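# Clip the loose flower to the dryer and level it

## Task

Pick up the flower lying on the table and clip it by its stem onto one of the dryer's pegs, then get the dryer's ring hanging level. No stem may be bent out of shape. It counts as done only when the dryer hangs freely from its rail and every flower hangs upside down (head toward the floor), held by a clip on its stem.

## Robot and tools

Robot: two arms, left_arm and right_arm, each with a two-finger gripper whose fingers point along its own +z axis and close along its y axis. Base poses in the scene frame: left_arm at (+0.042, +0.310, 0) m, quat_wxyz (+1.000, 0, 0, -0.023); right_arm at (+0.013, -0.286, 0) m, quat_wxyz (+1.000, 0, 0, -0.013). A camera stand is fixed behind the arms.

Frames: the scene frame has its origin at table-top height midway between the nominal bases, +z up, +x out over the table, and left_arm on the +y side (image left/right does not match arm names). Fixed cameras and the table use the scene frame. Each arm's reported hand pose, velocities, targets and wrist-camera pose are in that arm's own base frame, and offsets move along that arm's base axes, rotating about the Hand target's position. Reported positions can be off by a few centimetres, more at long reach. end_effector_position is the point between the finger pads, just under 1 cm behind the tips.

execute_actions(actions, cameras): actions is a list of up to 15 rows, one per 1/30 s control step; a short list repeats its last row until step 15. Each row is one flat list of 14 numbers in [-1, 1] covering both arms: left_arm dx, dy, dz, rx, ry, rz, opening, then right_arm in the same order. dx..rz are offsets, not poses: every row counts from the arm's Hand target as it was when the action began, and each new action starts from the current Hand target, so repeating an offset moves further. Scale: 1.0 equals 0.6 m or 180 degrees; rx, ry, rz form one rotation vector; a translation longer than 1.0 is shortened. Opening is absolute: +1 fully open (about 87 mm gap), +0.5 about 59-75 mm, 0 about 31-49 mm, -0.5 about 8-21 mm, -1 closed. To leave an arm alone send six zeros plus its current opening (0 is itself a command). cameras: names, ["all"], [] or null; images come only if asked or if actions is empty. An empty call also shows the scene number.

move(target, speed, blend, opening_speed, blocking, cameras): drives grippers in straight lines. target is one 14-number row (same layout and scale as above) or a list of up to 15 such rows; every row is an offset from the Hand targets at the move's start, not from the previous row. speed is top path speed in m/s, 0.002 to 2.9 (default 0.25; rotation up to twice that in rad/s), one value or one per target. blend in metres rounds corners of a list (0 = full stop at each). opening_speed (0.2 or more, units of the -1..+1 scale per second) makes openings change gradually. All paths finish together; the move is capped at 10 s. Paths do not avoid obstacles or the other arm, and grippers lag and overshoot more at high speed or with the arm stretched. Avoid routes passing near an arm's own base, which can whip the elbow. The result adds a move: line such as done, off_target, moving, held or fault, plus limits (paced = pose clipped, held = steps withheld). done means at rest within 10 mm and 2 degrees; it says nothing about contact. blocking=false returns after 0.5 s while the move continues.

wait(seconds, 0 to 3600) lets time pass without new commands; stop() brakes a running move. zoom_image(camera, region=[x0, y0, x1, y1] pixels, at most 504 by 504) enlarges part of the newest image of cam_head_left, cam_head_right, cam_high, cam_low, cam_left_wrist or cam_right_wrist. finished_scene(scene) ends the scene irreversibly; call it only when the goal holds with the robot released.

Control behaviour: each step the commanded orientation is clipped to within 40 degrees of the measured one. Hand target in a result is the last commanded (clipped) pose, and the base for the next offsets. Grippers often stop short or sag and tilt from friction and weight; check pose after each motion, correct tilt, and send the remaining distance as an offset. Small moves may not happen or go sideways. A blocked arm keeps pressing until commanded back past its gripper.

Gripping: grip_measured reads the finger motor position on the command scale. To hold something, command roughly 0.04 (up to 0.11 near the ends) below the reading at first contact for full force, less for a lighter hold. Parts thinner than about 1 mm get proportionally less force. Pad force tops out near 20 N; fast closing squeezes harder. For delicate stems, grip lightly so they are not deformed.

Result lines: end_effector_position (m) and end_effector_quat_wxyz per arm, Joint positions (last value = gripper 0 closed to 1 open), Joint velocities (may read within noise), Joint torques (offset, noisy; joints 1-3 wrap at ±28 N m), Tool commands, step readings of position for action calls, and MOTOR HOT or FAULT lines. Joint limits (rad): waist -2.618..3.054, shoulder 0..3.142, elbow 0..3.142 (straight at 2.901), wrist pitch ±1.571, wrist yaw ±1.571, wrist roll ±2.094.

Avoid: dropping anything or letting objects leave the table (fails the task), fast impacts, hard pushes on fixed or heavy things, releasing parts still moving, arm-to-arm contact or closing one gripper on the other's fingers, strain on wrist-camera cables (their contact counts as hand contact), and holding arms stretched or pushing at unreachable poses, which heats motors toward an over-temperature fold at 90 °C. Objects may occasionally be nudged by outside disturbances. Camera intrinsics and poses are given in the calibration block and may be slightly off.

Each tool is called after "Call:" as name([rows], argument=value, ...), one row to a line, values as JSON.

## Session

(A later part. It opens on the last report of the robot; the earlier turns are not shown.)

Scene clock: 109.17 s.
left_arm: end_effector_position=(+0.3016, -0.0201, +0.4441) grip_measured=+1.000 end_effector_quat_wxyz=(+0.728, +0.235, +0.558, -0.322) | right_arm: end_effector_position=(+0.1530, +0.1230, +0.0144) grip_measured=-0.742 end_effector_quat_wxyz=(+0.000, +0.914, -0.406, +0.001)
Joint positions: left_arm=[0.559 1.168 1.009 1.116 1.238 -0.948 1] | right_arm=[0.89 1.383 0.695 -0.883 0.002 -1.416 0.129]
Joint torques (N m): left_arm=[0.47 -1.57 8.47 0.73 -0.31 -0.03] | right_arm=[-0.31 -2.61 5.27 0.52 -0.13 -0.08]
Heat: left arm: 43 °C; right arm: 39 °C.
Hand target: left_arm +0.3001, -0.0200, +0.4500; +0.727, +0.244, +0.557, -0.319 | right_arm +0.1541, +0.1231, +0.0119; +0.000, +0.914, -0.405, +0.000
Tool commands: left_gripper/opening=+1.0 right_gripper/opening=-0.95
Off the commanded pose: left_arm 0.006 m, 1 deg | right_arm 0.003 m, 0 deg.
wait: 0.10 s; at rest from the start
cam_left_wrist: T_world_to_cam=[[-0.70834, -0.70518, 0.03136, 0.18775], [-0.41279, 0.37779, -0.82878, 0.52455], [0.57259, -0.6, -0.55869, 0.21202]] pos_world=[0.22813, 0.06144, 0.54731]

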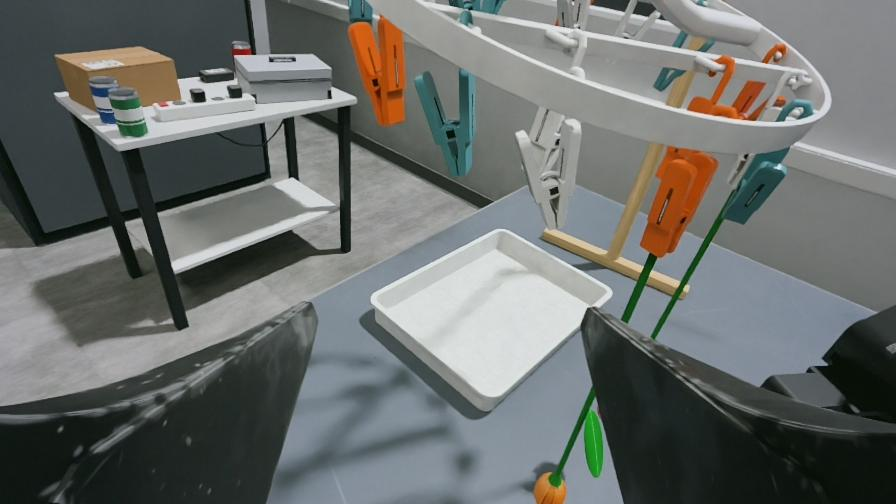

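Call:
execute_actions(actions=[])

Call:
zoom_image(camera="cam_head_left", region=[180, 60, 260, 140])

Call:
zoom_image(camera="cam_high", region=[130, 190, 220, 270])

Call:
zoom_image(camera="cam_low", region=[180, 90, 320, 180])

Call:
zoom_image(camera="cam_head_right", region=[180, 60, 260, 140])

Scene clock: 140.80 s.
left_arm: end_effector_position=(+0.3016, -0.0201, +0.4441) grip_measured=+1.000 end_effector_quat_wxyz=(+0.728, +0.235, +0.558, -0.322) | right_arm: end_effector_position=(+0.1530, +0.1230, +0.0144) grip_measured=-0.742 end_effector_quat_wxyz=(+0.000, +0.914, -0.406, +0.001)
Joint positions: left_arm=[0.559 1.168 1.009 1.116 1.238 -0.948 1] | right_arm=[0.89 1.383 0.695 -0.883 0.002 -1.416 0.129]
Joint velocities: within noise
Joint torques (N m): left_arm=[0.5 -1.55 8.46 0.73 -0.31 -0.02] | right_arm=[-0.35 -2.56 5.27 0.52 -0.14 -0.09]
Heat: left arm: 43 °C; right arm: 37 °C.
Hand target: left_arm +0.3001, -0.0200, +0.4500; +0.727, +0.244, +0.557, -0.319 | right_arm +0.1541, +0.1231, +0.0119; +0.000, +0.914, -0.405, +0.000
Tool commands: left_gripper/opening=+1.0 right_gripper/opening=-0.95
Off the commanded pose: left_arm 0.006 m, 1 deg | right_arm 0.003 m, 0 deg.
camera_calibration:
cam_left_wrist: T_world_to_cam=[[-0.70834, -0.70518, 0.03136, 0.18775], [-0.41279, 0.37779, -0.82878, 0.52455], [0.57259, -0.6, -0.55869, 0.21202]] pos_world=[0.22813, 0.06144, 0.54731]
cam_right_wrist: T_world_to_cam=[[0.75617, 0.65413, -0.01784, -0.193], [0.42943, -0.47549, 0.76779, 0.0019], [0.49375, -0.58824, -0.64045, 0.14906]] pos_world=[0.07152, 0.21484, 0.09057]

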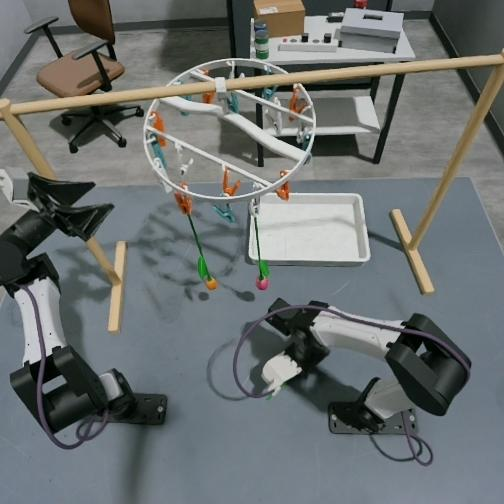

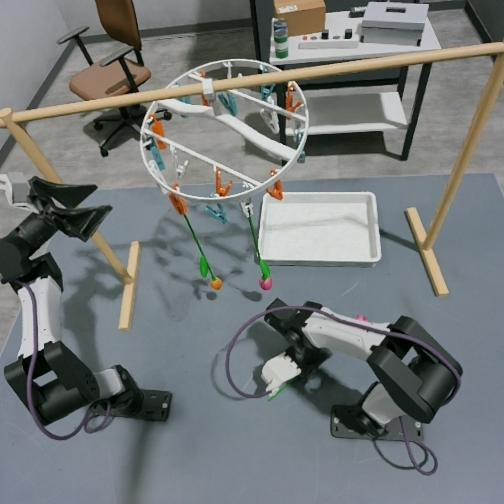

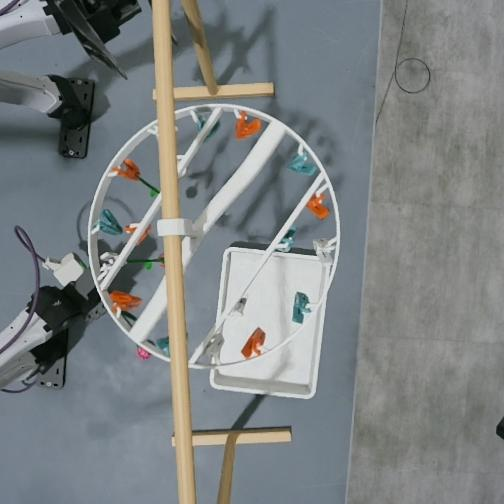

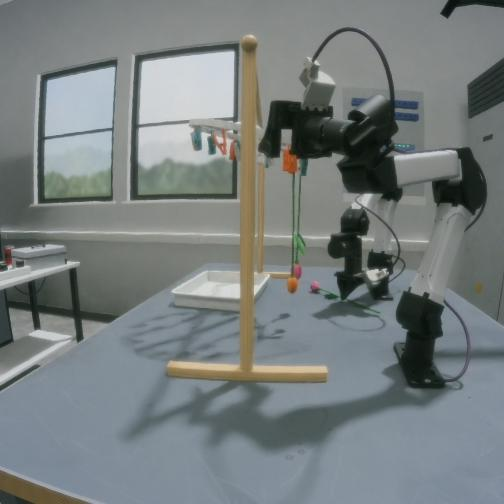

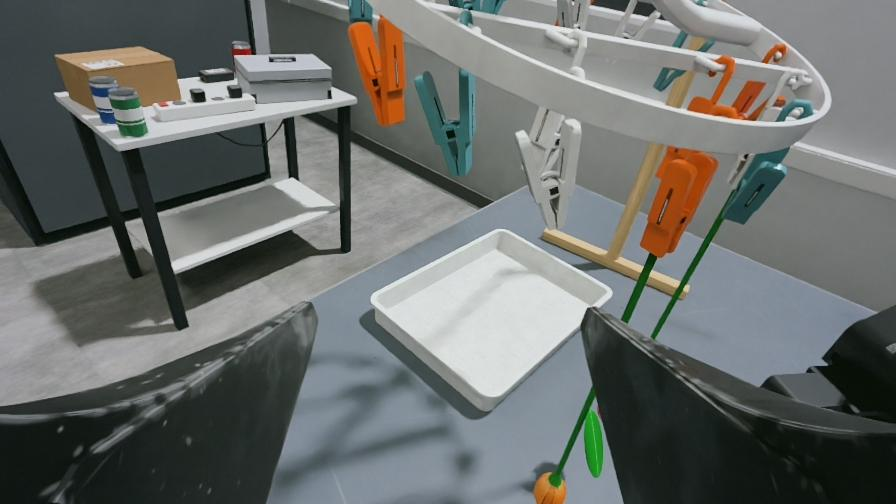

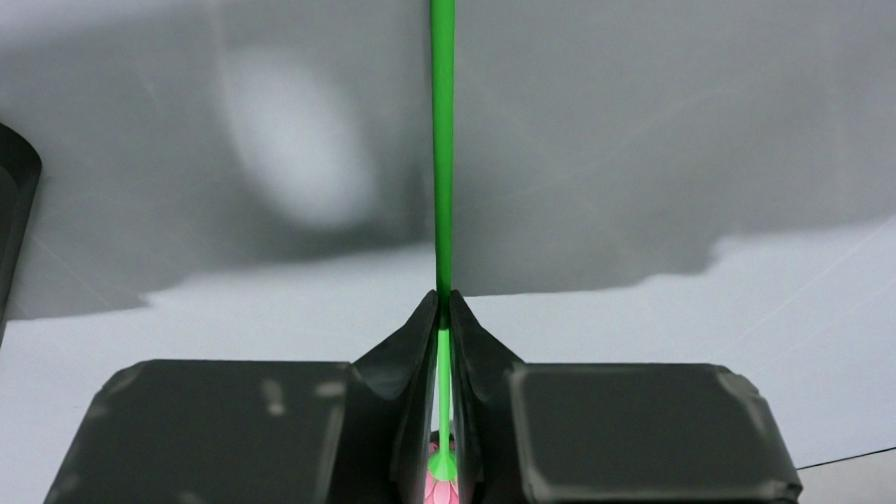

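Scaled by 6.300 from the camera's image (finer frame: 720x720).

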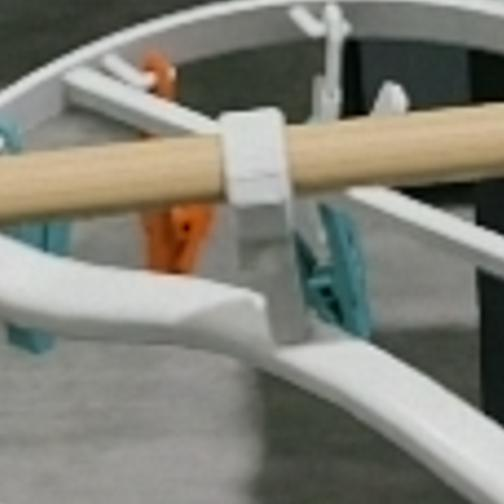

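Scaled by 5.600 from the camera's image (finer frame: 720x720).

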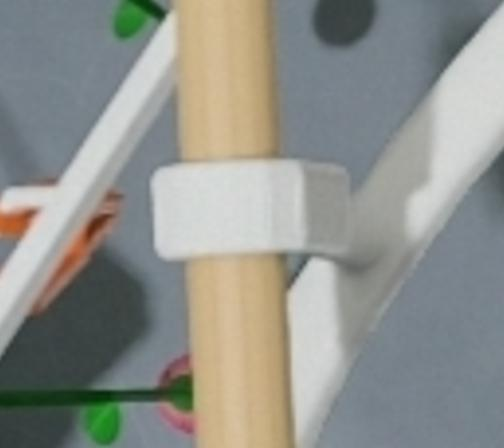

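Scaled by 3.600 from the camera's image (finer frame: 720x720).

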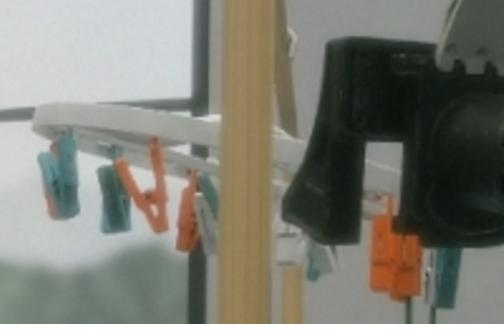

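Scaled by 6.300 from the camera's image (finer frame: 720x720).

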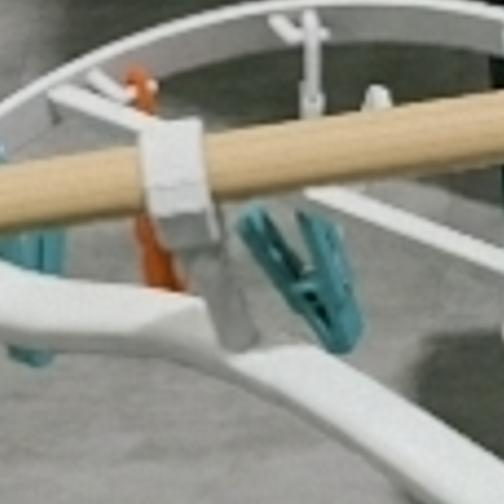

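Call:
move([
  [0,0,0,0,0,0,1, 0,0,0,0,0,0,0.0],
  [0,0,0,0,0,0,1, 0,0,0.15,0,0,0,0.0],
  [0,0,0,0,0,0,1, 0.1968,0.1083,0.8633,0.5541,-0.1816,-0.5068,-1],
], speed=[0.2,0.25,0.45], blend=[0,0.03,0], cameras=["all"])

Scene clock: 201.13 s.
left_arm: end_effector_position=(+0.3016, -0.0201, +0.4441) grip_measured=+1.000 end_effector_quat_wxyz=(+0.728, +0.235, +0.558, -0.322) | right_arm: end_effector_position=(+0.2727, +0.1866, +0.5218) grip_measured=-0.999 end_effector_quat_wxyz=(+0.697, -0.083, +0.710, +0.061)
Joint positions: left_arm=[0.559 1.168 1.009 1.116 1.238 -0.948 1] | right_arm=[0.984 1.324 1.999 -0.705 0.781 -0.008 0]
Joint torques (N m): left_arm=[0.49 -1.57 8.46 0.73 -0.31 -0.02] | right_arm=[0.66 -1.65 7.01 2.07 0.06 0.1]
Heat: left arm: 44 °C; right arm: 36 °C.
Hand target: left_arm +0.3001, -0.0200, +0.4500; +0.727, +0.244, +0.557, -0.319 | right_arm +0.2721, +0.1880, +0.5301; +0.703, -0.071, +0.704, +0.071
Off the commanded pose: left_arm 0.006 m, 1 deg | right_arm 0.008 m, 2 deg.
move: done
cam_left_wrist: T_world_to_cam=[[-0.70834, -0.70518, 0.03136, 0.18775], [-0.41279, 0.37779, -0.82878, 0.52455], [0.57259, -0.6, -0.55869, 0.21202]] pos_world=[0.22813, 0.06144, 0.54731]
cam_right_wrist: T_world_to_cam=[[0.22046, -0.97537, 0.00716, 0.12103], [-0.75998, -0.17637, -0.62556, 0.58671], [0.61142, 0.13247, -0.78014, 0.35873]] pos_world=[0.19988, 0.17401, 0.64602]

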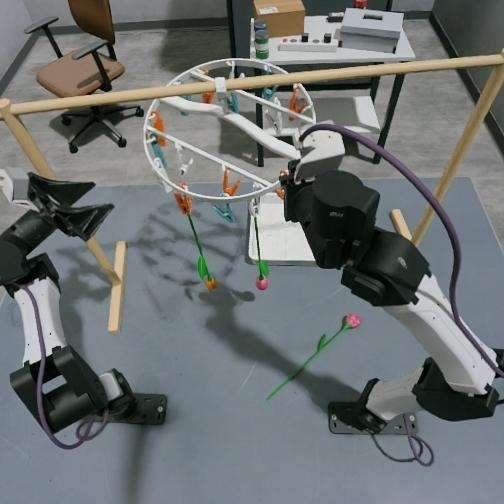

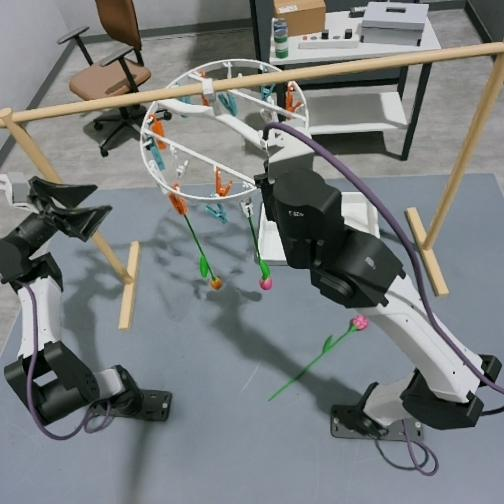

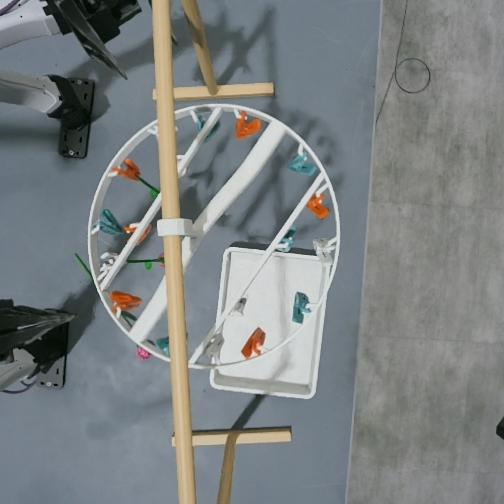

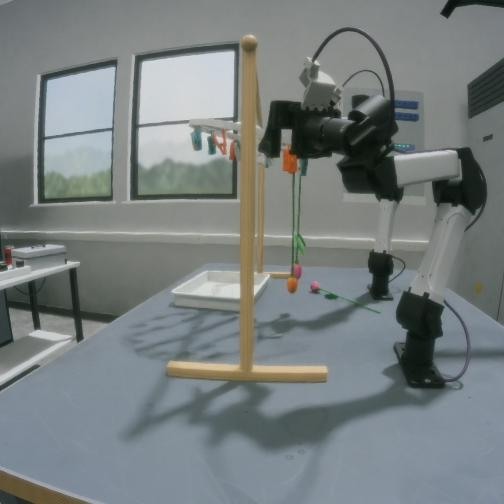

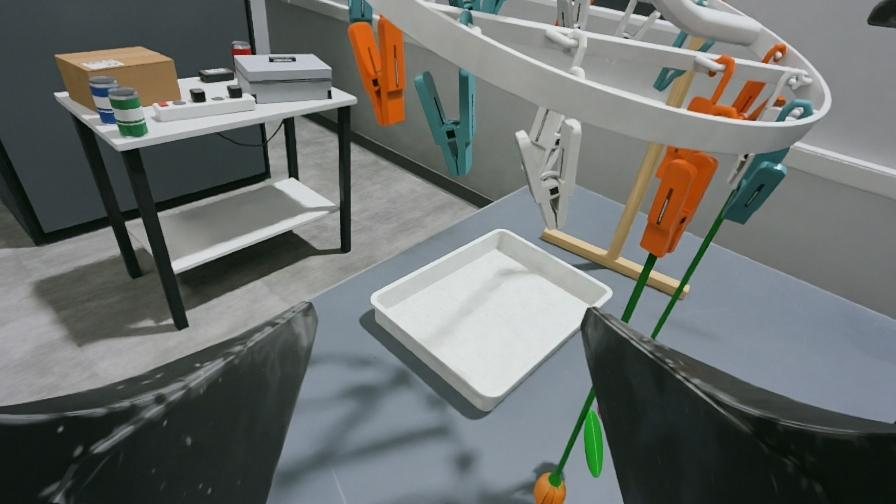

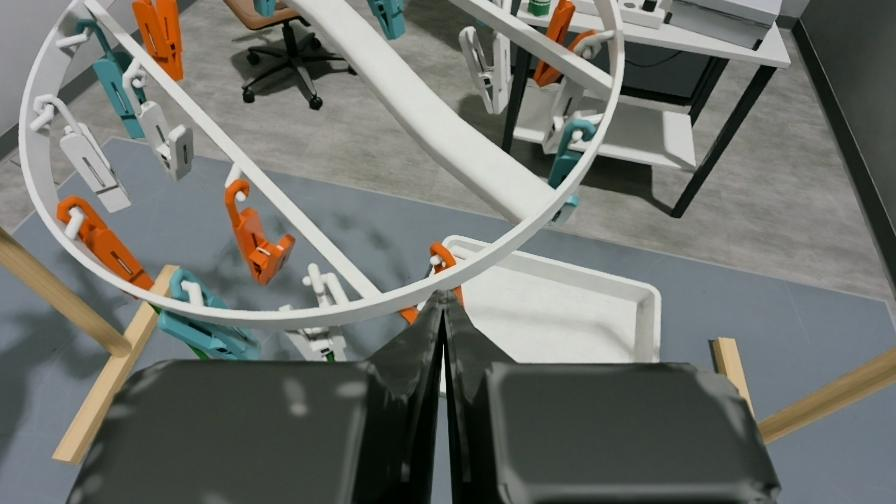

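Call:
move([
  [0,0,0,0,0,0,1, 0.1215,0.0167,0,0,0,0,-1],
  [0,0,0,0,0,0,1, 0.1215,0.0167,-0.03,0,0,0,-1],
], speed=[0.2,0.1], cameras=["cam_right_wrist","cam_high","cam_low"])

Scene clock: 206.87 s.
left_arm: end_effector_position=(+0.3016, -0.0201, +0.4441) grip_measured=+1.000 end_effector_quat_wxyz=(+0.728, +0.235, +0.558, -0.322) | right_arm: end_effector_position=(+0.3478, +0.2030, +0.5021) grip_measured=-0.999 end_effector_quat_wxyz=(+0.694, -0.081, +0.713, +0.061)
Joint positions: left_arm=[0.559 1.168 1.009 1.116 1.238 -0.948 1] | right_arm=[0.764 1.458 1.989 -0.567 0.564 -0.007 0]
Joint torques (N m): left_arm=[0.49 -1.55 8.46 0.73 -0.31 -0.03] | right_arm=[-0.59 -6.01 5.57 2.18 -0.11 0.07]
Heat: left arm: 44 °C; right arm: 38 °C.
Hand target: left_arm +0.3001, -0.0200, +0.4500; +0.727, +0.244, +0.557, -0.319 | right_arm +0.3450, +0.1982, +0.5119; +0.703, -0.071, +0.704, +0.071
Off the commanded pose: left_arm 0.006 m, 1 deg | right_arm 0.011 m, 2 deg.
move: off_target (right_arm)
cam_right_wrist: T_world_to_cam=[[0.21741, -0.97608, 0.00308, 0.12389], [-0.76648, -0.17268, -0.61862, 0.63243], [0.60435, 0.13214, -0.78568, 0.30057]] pos_world=[0.27616, 0.19041, 0.62701]
Images, in order (width x height): cam_high 504x504, cam_low 504x504, cam_right_wrist 896x504.

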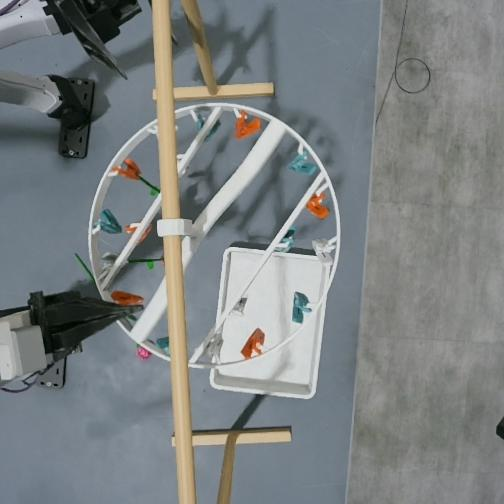

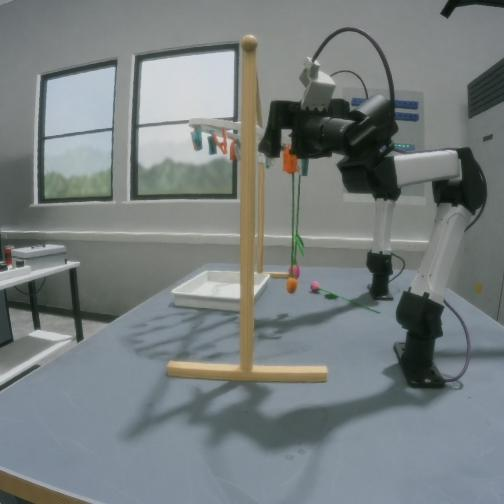

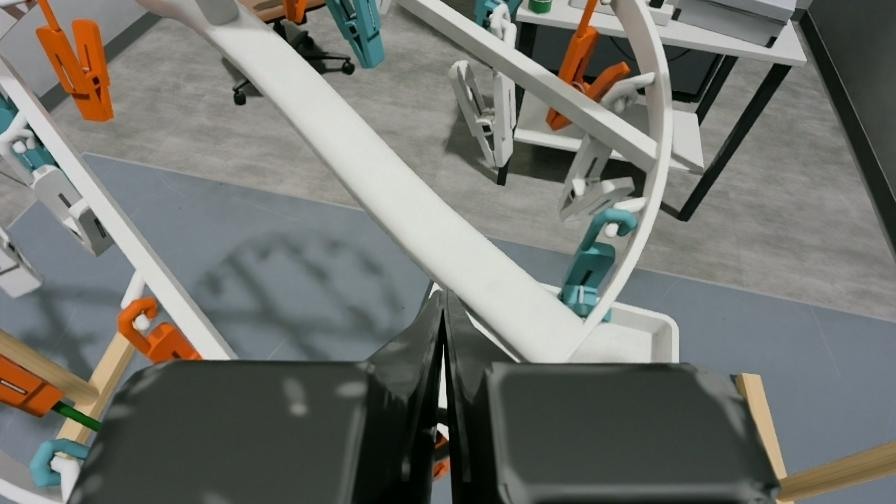

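Call:
move(target=[0,0,0,0,0,0,1, 0.085,-0.01,0.0,0,0,0,-1], speed=0.06, cameras=["cam_right_wrist","cam_high","cam_head_left"])

Scene clock: 209.23 s.
left_arm: end_effector_position=(+0.3016, -0.0201, +0.4441) grip_measured=+1.000 end_effector_quat_wxyz=(+0.728, +0.235, +0.558, -0.322) | right_arm: end_effector_position=(+0.3943, +0.1918, +0.5020) grip_measured=-0.999 end_effector_quat_wxyz=(+0.694, -0.077, +0.713, +0.062)
Joint positions: left_arm=[0.559 1.168 1.009 1.116 1.238 -0.948 1] | right_arm=[0.617 1.558 2.077 -0.55 0.42 -0.007 0]
Joint torques (N m): left_arm=[0.49 -1.55 8.46 0.72 -0.31 -0.02] | right_arm=[-0.4 -4.46 8.06 2.2 -0.11 0.07]
Heat: left arm: 44 °C; right arm: 38 °C.
Hand target: left_arm +0.3001, -0.0200, +0.4500; +0.727, +0.244, +0.557, -0.319 | right_arm +0.3960, +0.1920, +0.5119; +0.703, -0.071, +0.704, +0.071
Off the commanded pose: left_arm 0.006 m, 1 deg | right_arm 0.010 m, 2 deg.
move: done
cam_right_wrist: T_world_to_cam=[[0.21432, -0.97676, -0.00303, 0.10724], [-0.76688, -0.16634, -0.61986, 0.66555], [0.60495, 0.13517, -0.7847, 0.2725]] pos_world=[0.32256, 0.17862, 0.62671]
Images, in order (width x height): cam_head_left 504x504, cam_high 504x504, cam_right_wrist 896x504.

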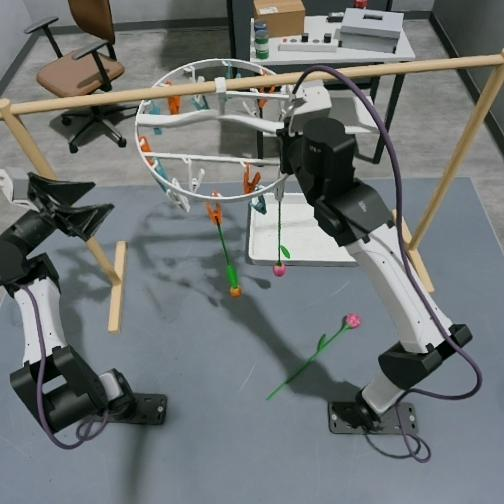

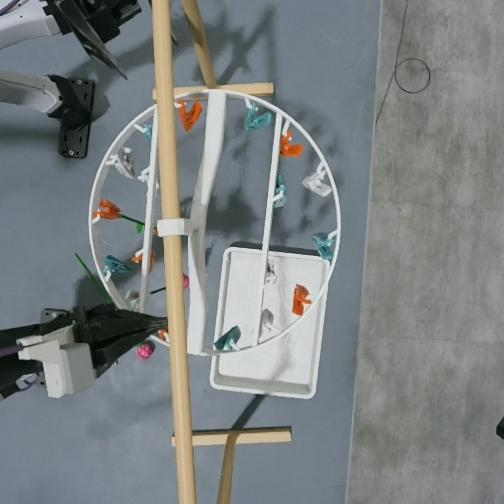

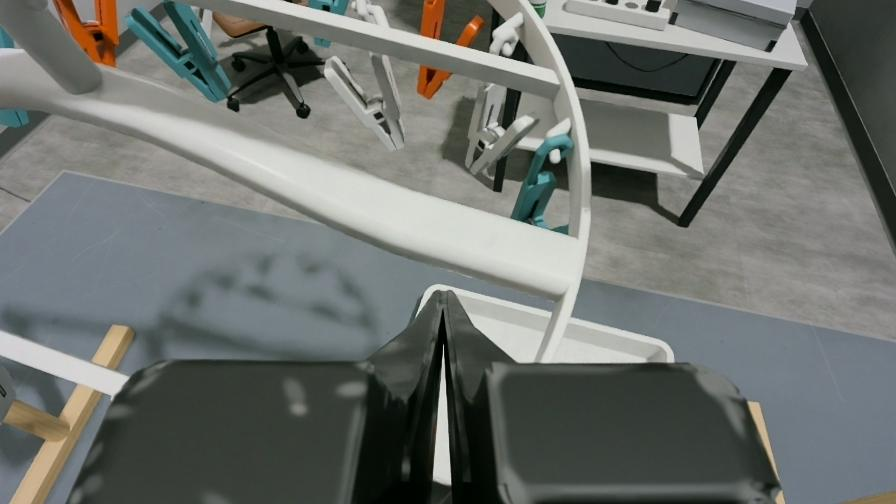

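Call:
move(target=[0,0,0,0,0,0,1, -0.115,0.01,0.01,0,0,0,-1], speed=0.15, cameras=["cam_right_wrist","cam_high","cam_low"])

Scene clock: 213.73 s.
left_arm: end_effector_position=(+0.3016, -0.0201, +0.4441) grip_measured=+1.000 end_effector_quat_wxyz=(+0.728, +0.235, +0.558, -0.322) | right_arm: end_effector_position=(+0.3295, +0.1986, +0.5172) grip_measured=-0.999 end_effector_quat_wxyz=(+0.703, -0.075, +0.704, +0.069)
Joint positions: left_arm=[0.559 1.168 1.009 1.116 1.238 -0.948 1] | right_arm=[0.803 1.425 2.008 -0.586 0.6 -0.006 0]
Joint torques (N m): left_arm=[0.5 -1.55 8.46 0.72 -0.31 -0.03] | right_arm=[0.65 -4.3 5.15 1.97 0.06 0.08]
Heat: left arm: 44 °C; right arm: 39 °C.
Hand target: left_arm +0.3001, -0.0200, +0.4500; +0.727, +0.244, +0.557, -0.319 | right_arm +0.3270, +0.1980, +0.5180; +0.703, -0.071, +0.704, +0.071
Off the commanded pose: left_arm 0.006 m, 1 deg | right_arm 0.003 m, 0 deg.
move: done
cam_right_wrist: T_world_to_cam=[[0.22084, -0.97521, -0.01376, 0.13089], [-0.75131, -0.16111, -0.63998, 0.63074], [0.6219, 0.15167, -0.76827, 0.30532]] pos_world=[0.2551, 0.18295, 0.64003]
Images, in order (width x height): cam_high 504x504, cam_low 504x504, cam_right_wrist 896x504.

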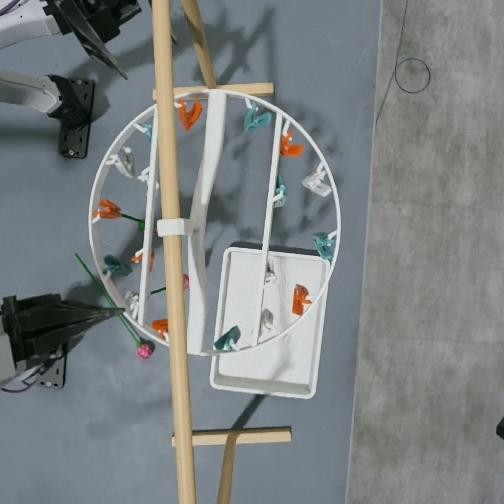

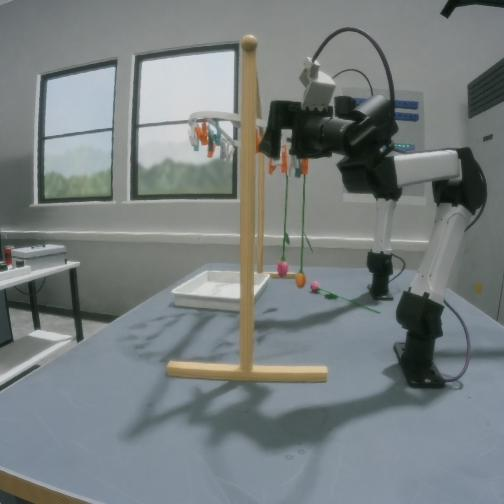

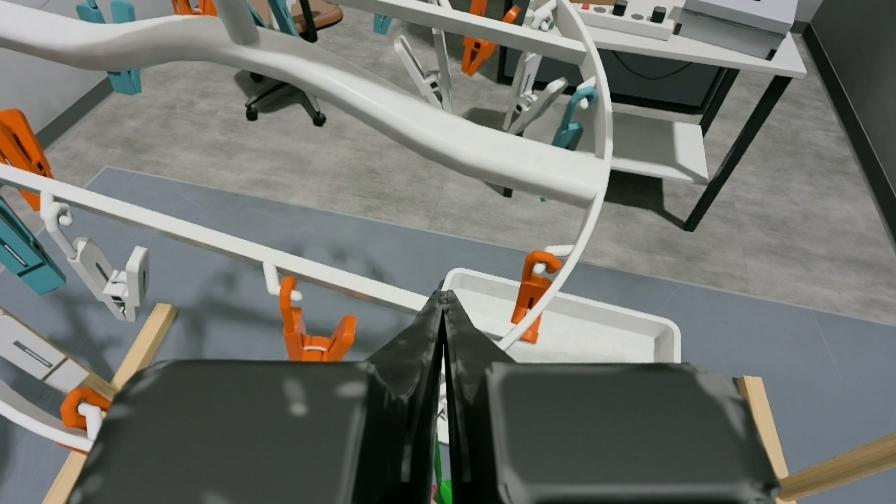

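Call:
move([
  [0,0,0,0,0,0,1, 0,0,-0.035,0,0,0,-1],
  [0,0,0,0,0,0,1, 0.16,-0.055,-0.035,0,0,0,-1],
], speed=[0.1,0.07], cameras=["cam_right_wrist","cam_high"])

Scene clock: 222.07 s.
left_arm: end_effector_position=(+0.3016, -0.0201, +0.4441) grip_measured=+1.000 end_effector_quat_wxyz=(+0.728, +0.235, +0.558, -0.322) | right_arm: end_effector_position=(+0.4224, +0.1651, +0.4871) grip_measured=-0.999 end_effector_quat_wxyz=(+0.695, -0.074, +0.712, +0.064)
Joint positions: left_arm=[0.559 1.168 1.009 1.116 1.238 -0.948 1] | right_arm=[0.483 1.543 1.978 -0.46 0.288 -0.005 0]
Joint torques (N m): left_arm=[0.5 -1.55 8.47 0.73 -0.31 -0.03] | right_arm=[-0.36 -4.79 8.7 2.12 -0.11 0.07]
Heat: left arm: 44 °C; right arm: 40 °C.
Hand target: left_arm +0.3001, -0.0200, +0.4500; +0.727, +0.244, +0.557, -0.319 | right_arm +0.4229, +0.1650, +0.4970; +0.703, -0.071, +0.704, +0.071
Off the commanded pose: left_arm 0.006 m, 1 deg | right_arm 0.010 m, 2 deg.
move: done
cam_right_wrist: T_world_to_cam=[[0.21197, -0.97722, -0.01008, 0.07949], [-0.76567, -0.15966, -0.62311, 0.67341], [0.60731, 0.1398, -0.78207, 0.24435]] pos_world=[0.35036, 0.15103, 0.61151]
Images, in order (width x height): cam_high 504x504, cam_right_wrist 896x504.

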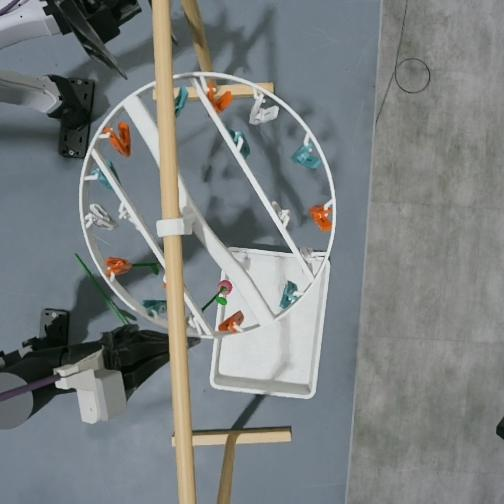

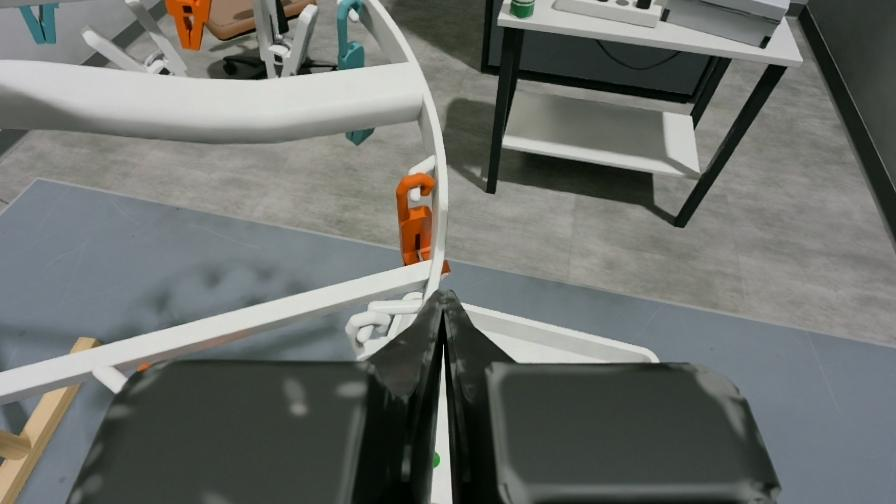

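Call:
move(target=[0,0,0,0,0,0,1, -0.14,-0.02,0.03,0,0,0,-1], speed=0.15, cameras=["all"])

Scene clock: 224.97 s.
left_arm: end_effector_position=(+0.3016, -0.0201, +0.4441) grip_measured=+1.000 end_effector_quat_wxyz=(+0.728, +0.235, +0.558, -0.322) | right_arm: end_effector_position=(+0.3403, +0.1524, +0.5157) grip_measured=-0.999 end_effector_quat_wxyz=(+0.704, -0.073, +0.703, +0.070)
Joint positions: left_arm=[0.559 1.168 1.009 1.116 1.238 -0.948 1] | right_arm=[0.608 1.346 1.936 -0.59 0.405 -0.005 0]
Joint torques (N m): left_arm=[0.47 -1.55 8.47 0.72 -0.31 -0.03] | right_arm=[0.68 -3.26 5.2 2.03 0.06 0.06]
Heat: left arm: 44 °C; right arm: 40 °C.
Hand target: left_arm +0.3001, -0.0200, +0.4500; +0.727, +0.244, +0.557, -0.319 | right_arm +0.3390, +0.1531, +0.5150; +0.703, -0.071, +0.704, +0.071
Off the commanded pose: left_arm 0.006 m, 1 deg | right_arm 0.002 m, 0 deg.
move: done
cam_left_wrist: T_world_to_cam=[[-0.70834, -0.70518, 0.03136, 0.18775], [-0.41279, 0.37779, -0.82878, 0.52455], [0.57259, -0.6, -0.55869, 0.21202]] pos_world=[0.22813, 0.06144, 0.54731]
cam_right_wrist: T_world_to_cam=[[0.22053, -0.97523, -0.01728, 0.08536], [-0.74943, -0.15808, -0.64294, 0.63086], [0.62428, 0.15473, -0.76572, 0.30188]] pos_world=[0.2655, 0.13626, 0.63824]

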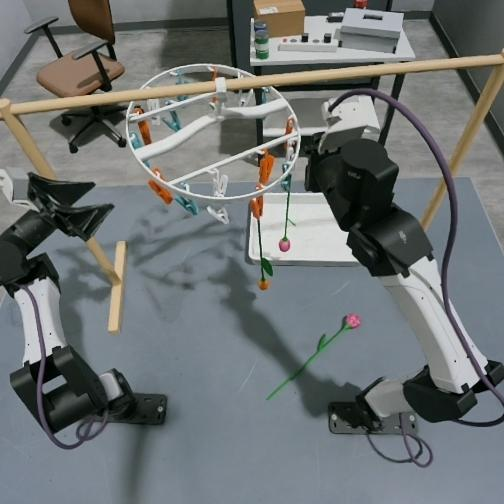

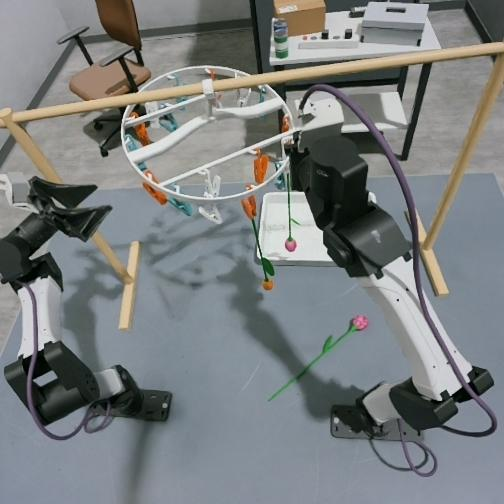

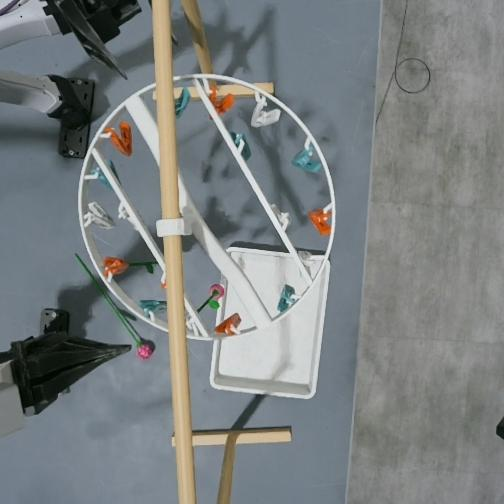

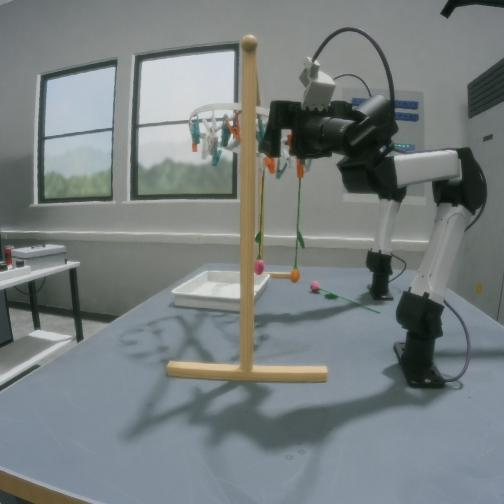

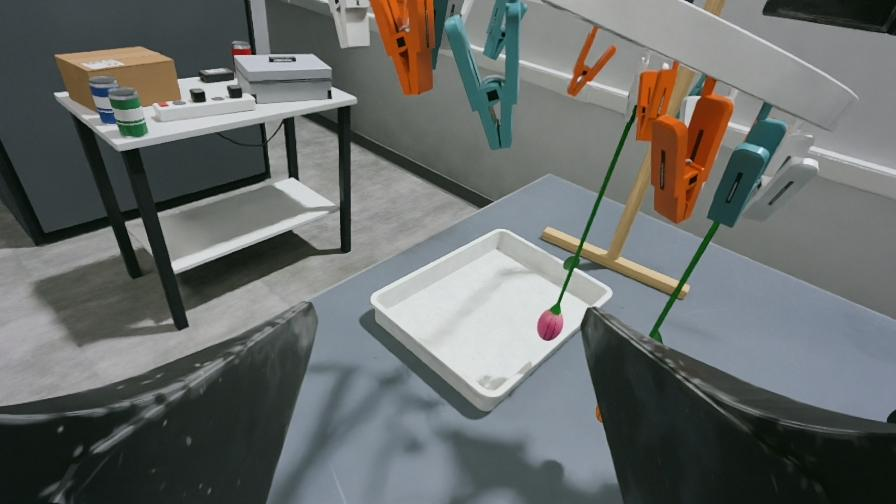

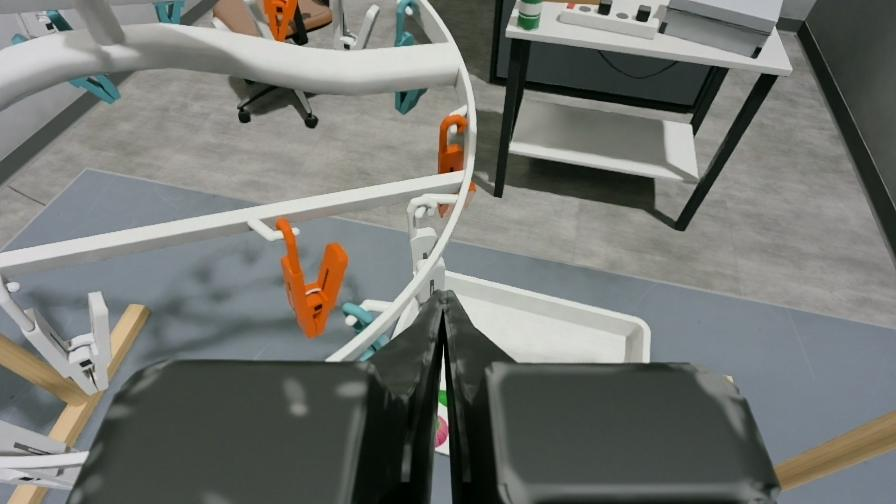

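Call:
move([
  [0,0,0,0,0,0,1, 0.055,0.0867,0.03,-0.0133,0.0653,0,-1],
  [0,0,0,0,0,0,1, 0.055,0.0867,-0.02,-0.0133,0.0653,0,-1],
  [0,0,0,0,0,0,1, 0.165,0.152,-0.02,-0.0133,0.0653,0,-1],
], speed=[0.15,0.1,0.07], cameras=["cam_right_wrist","cam_high","cam_head_left"])

Scene clock: 243.17 s.
left_arm: end_effector_position=(+0.3016, -0.0201, +0.4441) grip_measured=+1.000 end_effector_quat_wxyz=(+0.728, +0.235, +0.558, -0.322) | right_arm: end_effector_position=(+0.4349, +0.2438, +0.4988) grip_measured=-0.999 end_effector_quat_wxyz=(+0.665, -0.078, +0.739, +0.073)
Joint positions: left_arm=[0.559 1.168 1.009 1.116 1.238 -0.948 1] | right_arm=[0.658 2.044 2.853 -0.926 0.441 0.054 0]
Joint torques (N m): left_arm=[0.49 -1.54 8.47 0.72 -0.31 -0.03] | right_arm=[-0.46 -7.36 5.98 2.17 -0.1 -0.07]
Heat: left arm: 44 °C; right arm: 42 °C.
Hand target: left_arm +0.3001, -0.0200, +0.4500; +0.727, +0.244, +0.557, -0.319 | right_arm +0.4380, +0.2442, +0.5030; +0.626, -0.078, +0.773, +0.063
Off the commanded pose: left_arm 0.006 m, 1 deg | right_arm 0.005 m, 6 deg.
elbow stopped short (right arm): the move would have taken joint 3 (elbow) straighter than the controller allows.
move: off_target (right_arm)
cam_right_wrist: T_world_to_cam=[[0.22854, -0.97314, -0.02766, 0.15453], [-0.81116, -0.17464, -0.55815, 0.69384], [0.53833, 0.14999, -0.82928, 0.28604]] pos_world=[0.37351, 0.22864, 0.62875]
Images, in order (width x height): cam_head_left 504x504, cam_high 504x504, cam_right_wrist 896x504.

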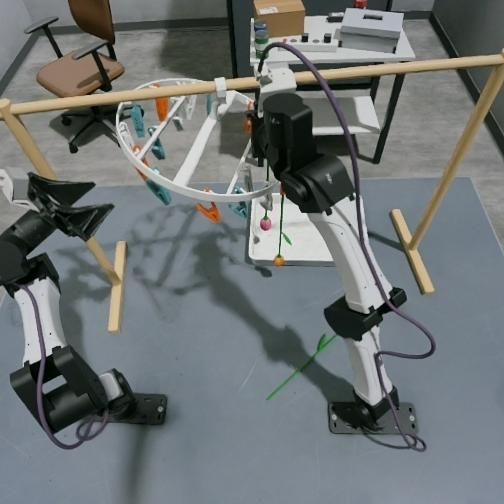

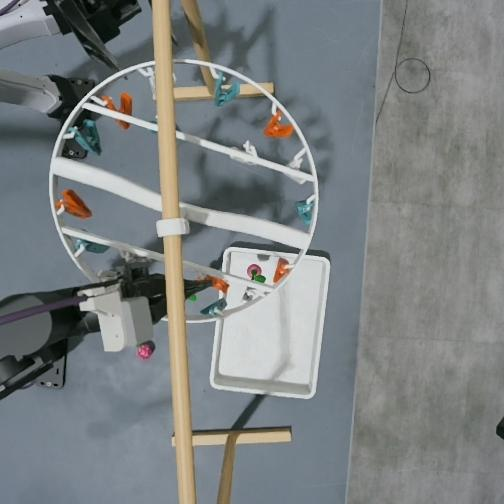

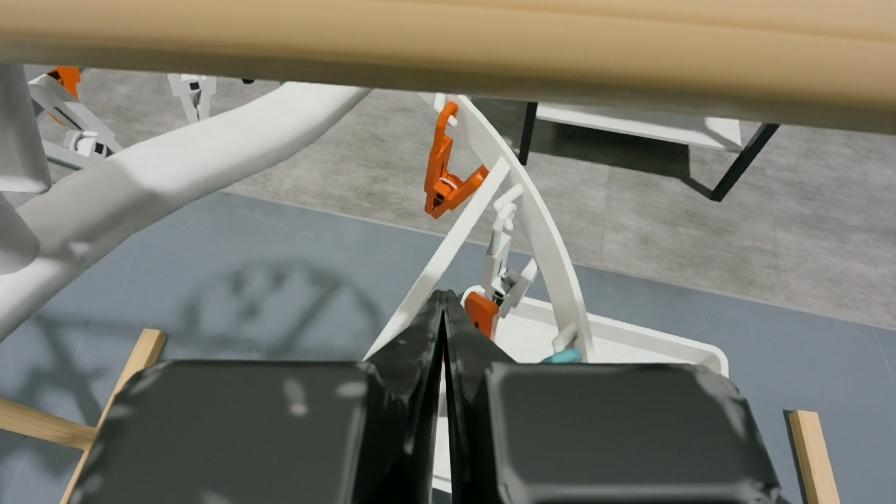

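Call:
move([
  [0,0,0,0,0,0,1, -0.03,-0.02,0.04,0,0,0,-1],
  [0,0,0,0,0,0,1, -0.22,-0.10,0.06,0,0,0,-1],
], speed=[0.08,0.2], blend=[0.01,0], cameras=["all"])

Scene clock: 249.23 s.
left_arm: end_effector_position=(+0.3016, -0.0201, +0.4441) grip_measured=+1.000 end_effector_quat_wxyz=(+0.728, +0.235, +0.558, -0.322) | right_arm: end_effector_position=(+0.3096, +0.1859, +0.5352) grip_measured=-0.999 end_effector_quat_wxyz=(+0.648, -0.083, +0.754, +0.067)
Joint positions: left_arm=[0.559 1.168 1.009 1.116 1.238 -0.948 1] | right_arm=[0.802 1.78 2.861 -1.262 0.582 0.092 0]
Joint torques (N m): left_arm=[0.5 -1.55 8.46 0.72 -0.31 -0.02] | right_arm=[0.65 -5.04 3.6 1.97 0.11 0.09]
Heat: left arm: 44 °C; right arm: 42 °C.
Hand target: left_arm +0.3001, -0.0200, +0.4500; +0.727, +0.244, +0.557, -0.319 | right_arm +0.3061, +0.1842, +0.5390; +0.626, -0.078, +0.773, +0.063
Off the commanded pose: left_arm 0.006 m, 1 deg | right_arm 0.006 m, 3 deg.
elbow stopped short (right arm): the move would have taken joint 3 (elbow) straighter than the controller allows.
move: off_target (right_arm)
cam_left_wrist: T_world_to_cam=[[-0.70834, -0.70518, 0.03136, 0.18775], [-0.41279, 0.37779, -0.82878, 0.52455], [0.57259, -0.6, -0.55869, 0.21202]] pos_world=[0.22813, 0.06144, 0.54731]
cam_right_wrist: T_world_to_cam=[[0.2272, -0.97371, -0.01666, 0.1224], [-0.83397, -0.18571, -0.51962, 0.59097], [0.50286, 0.13195, -0.85423, 0.42002]] pos_world=[0.25383, 0.1735, 0.66792]

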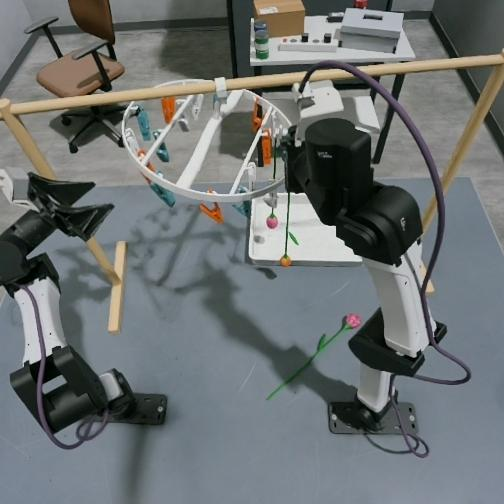

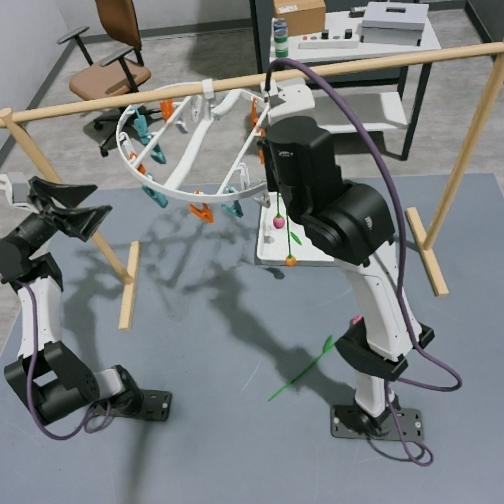

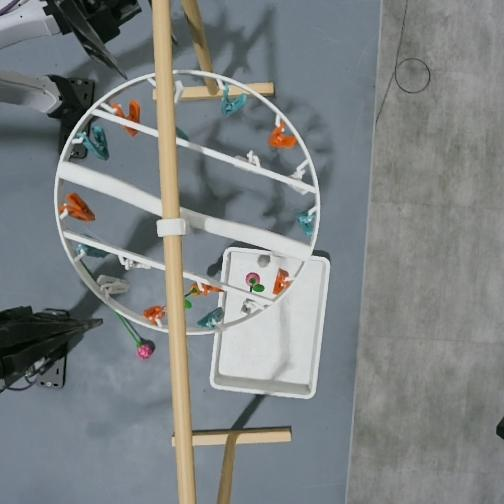

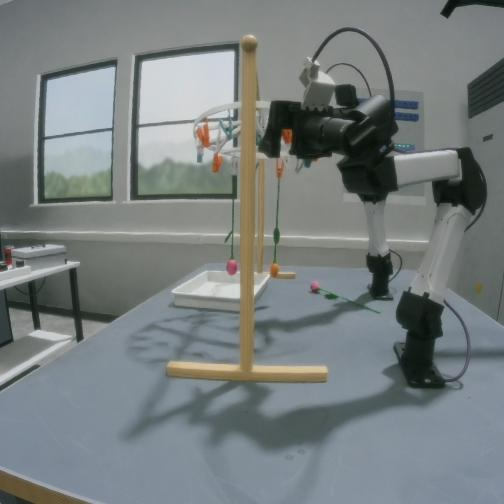

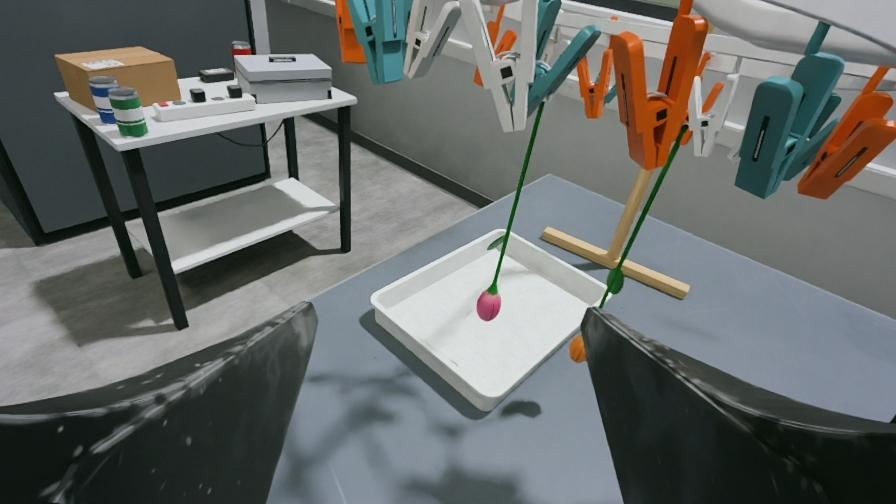

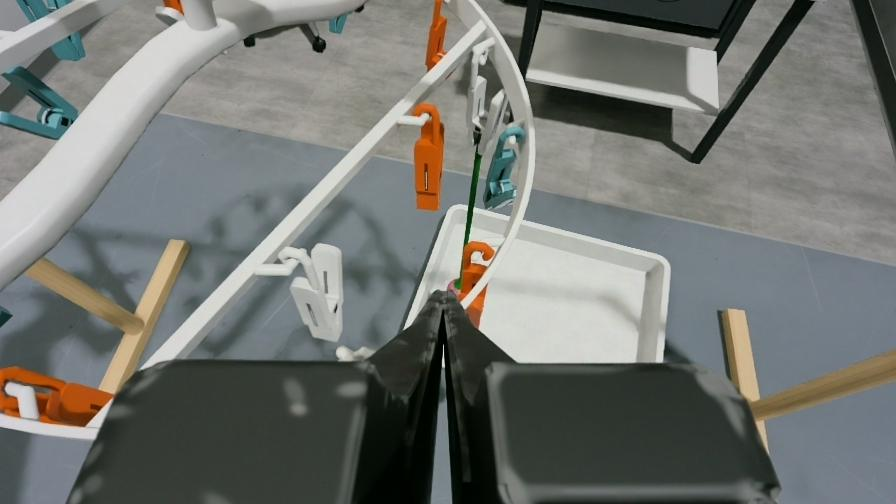

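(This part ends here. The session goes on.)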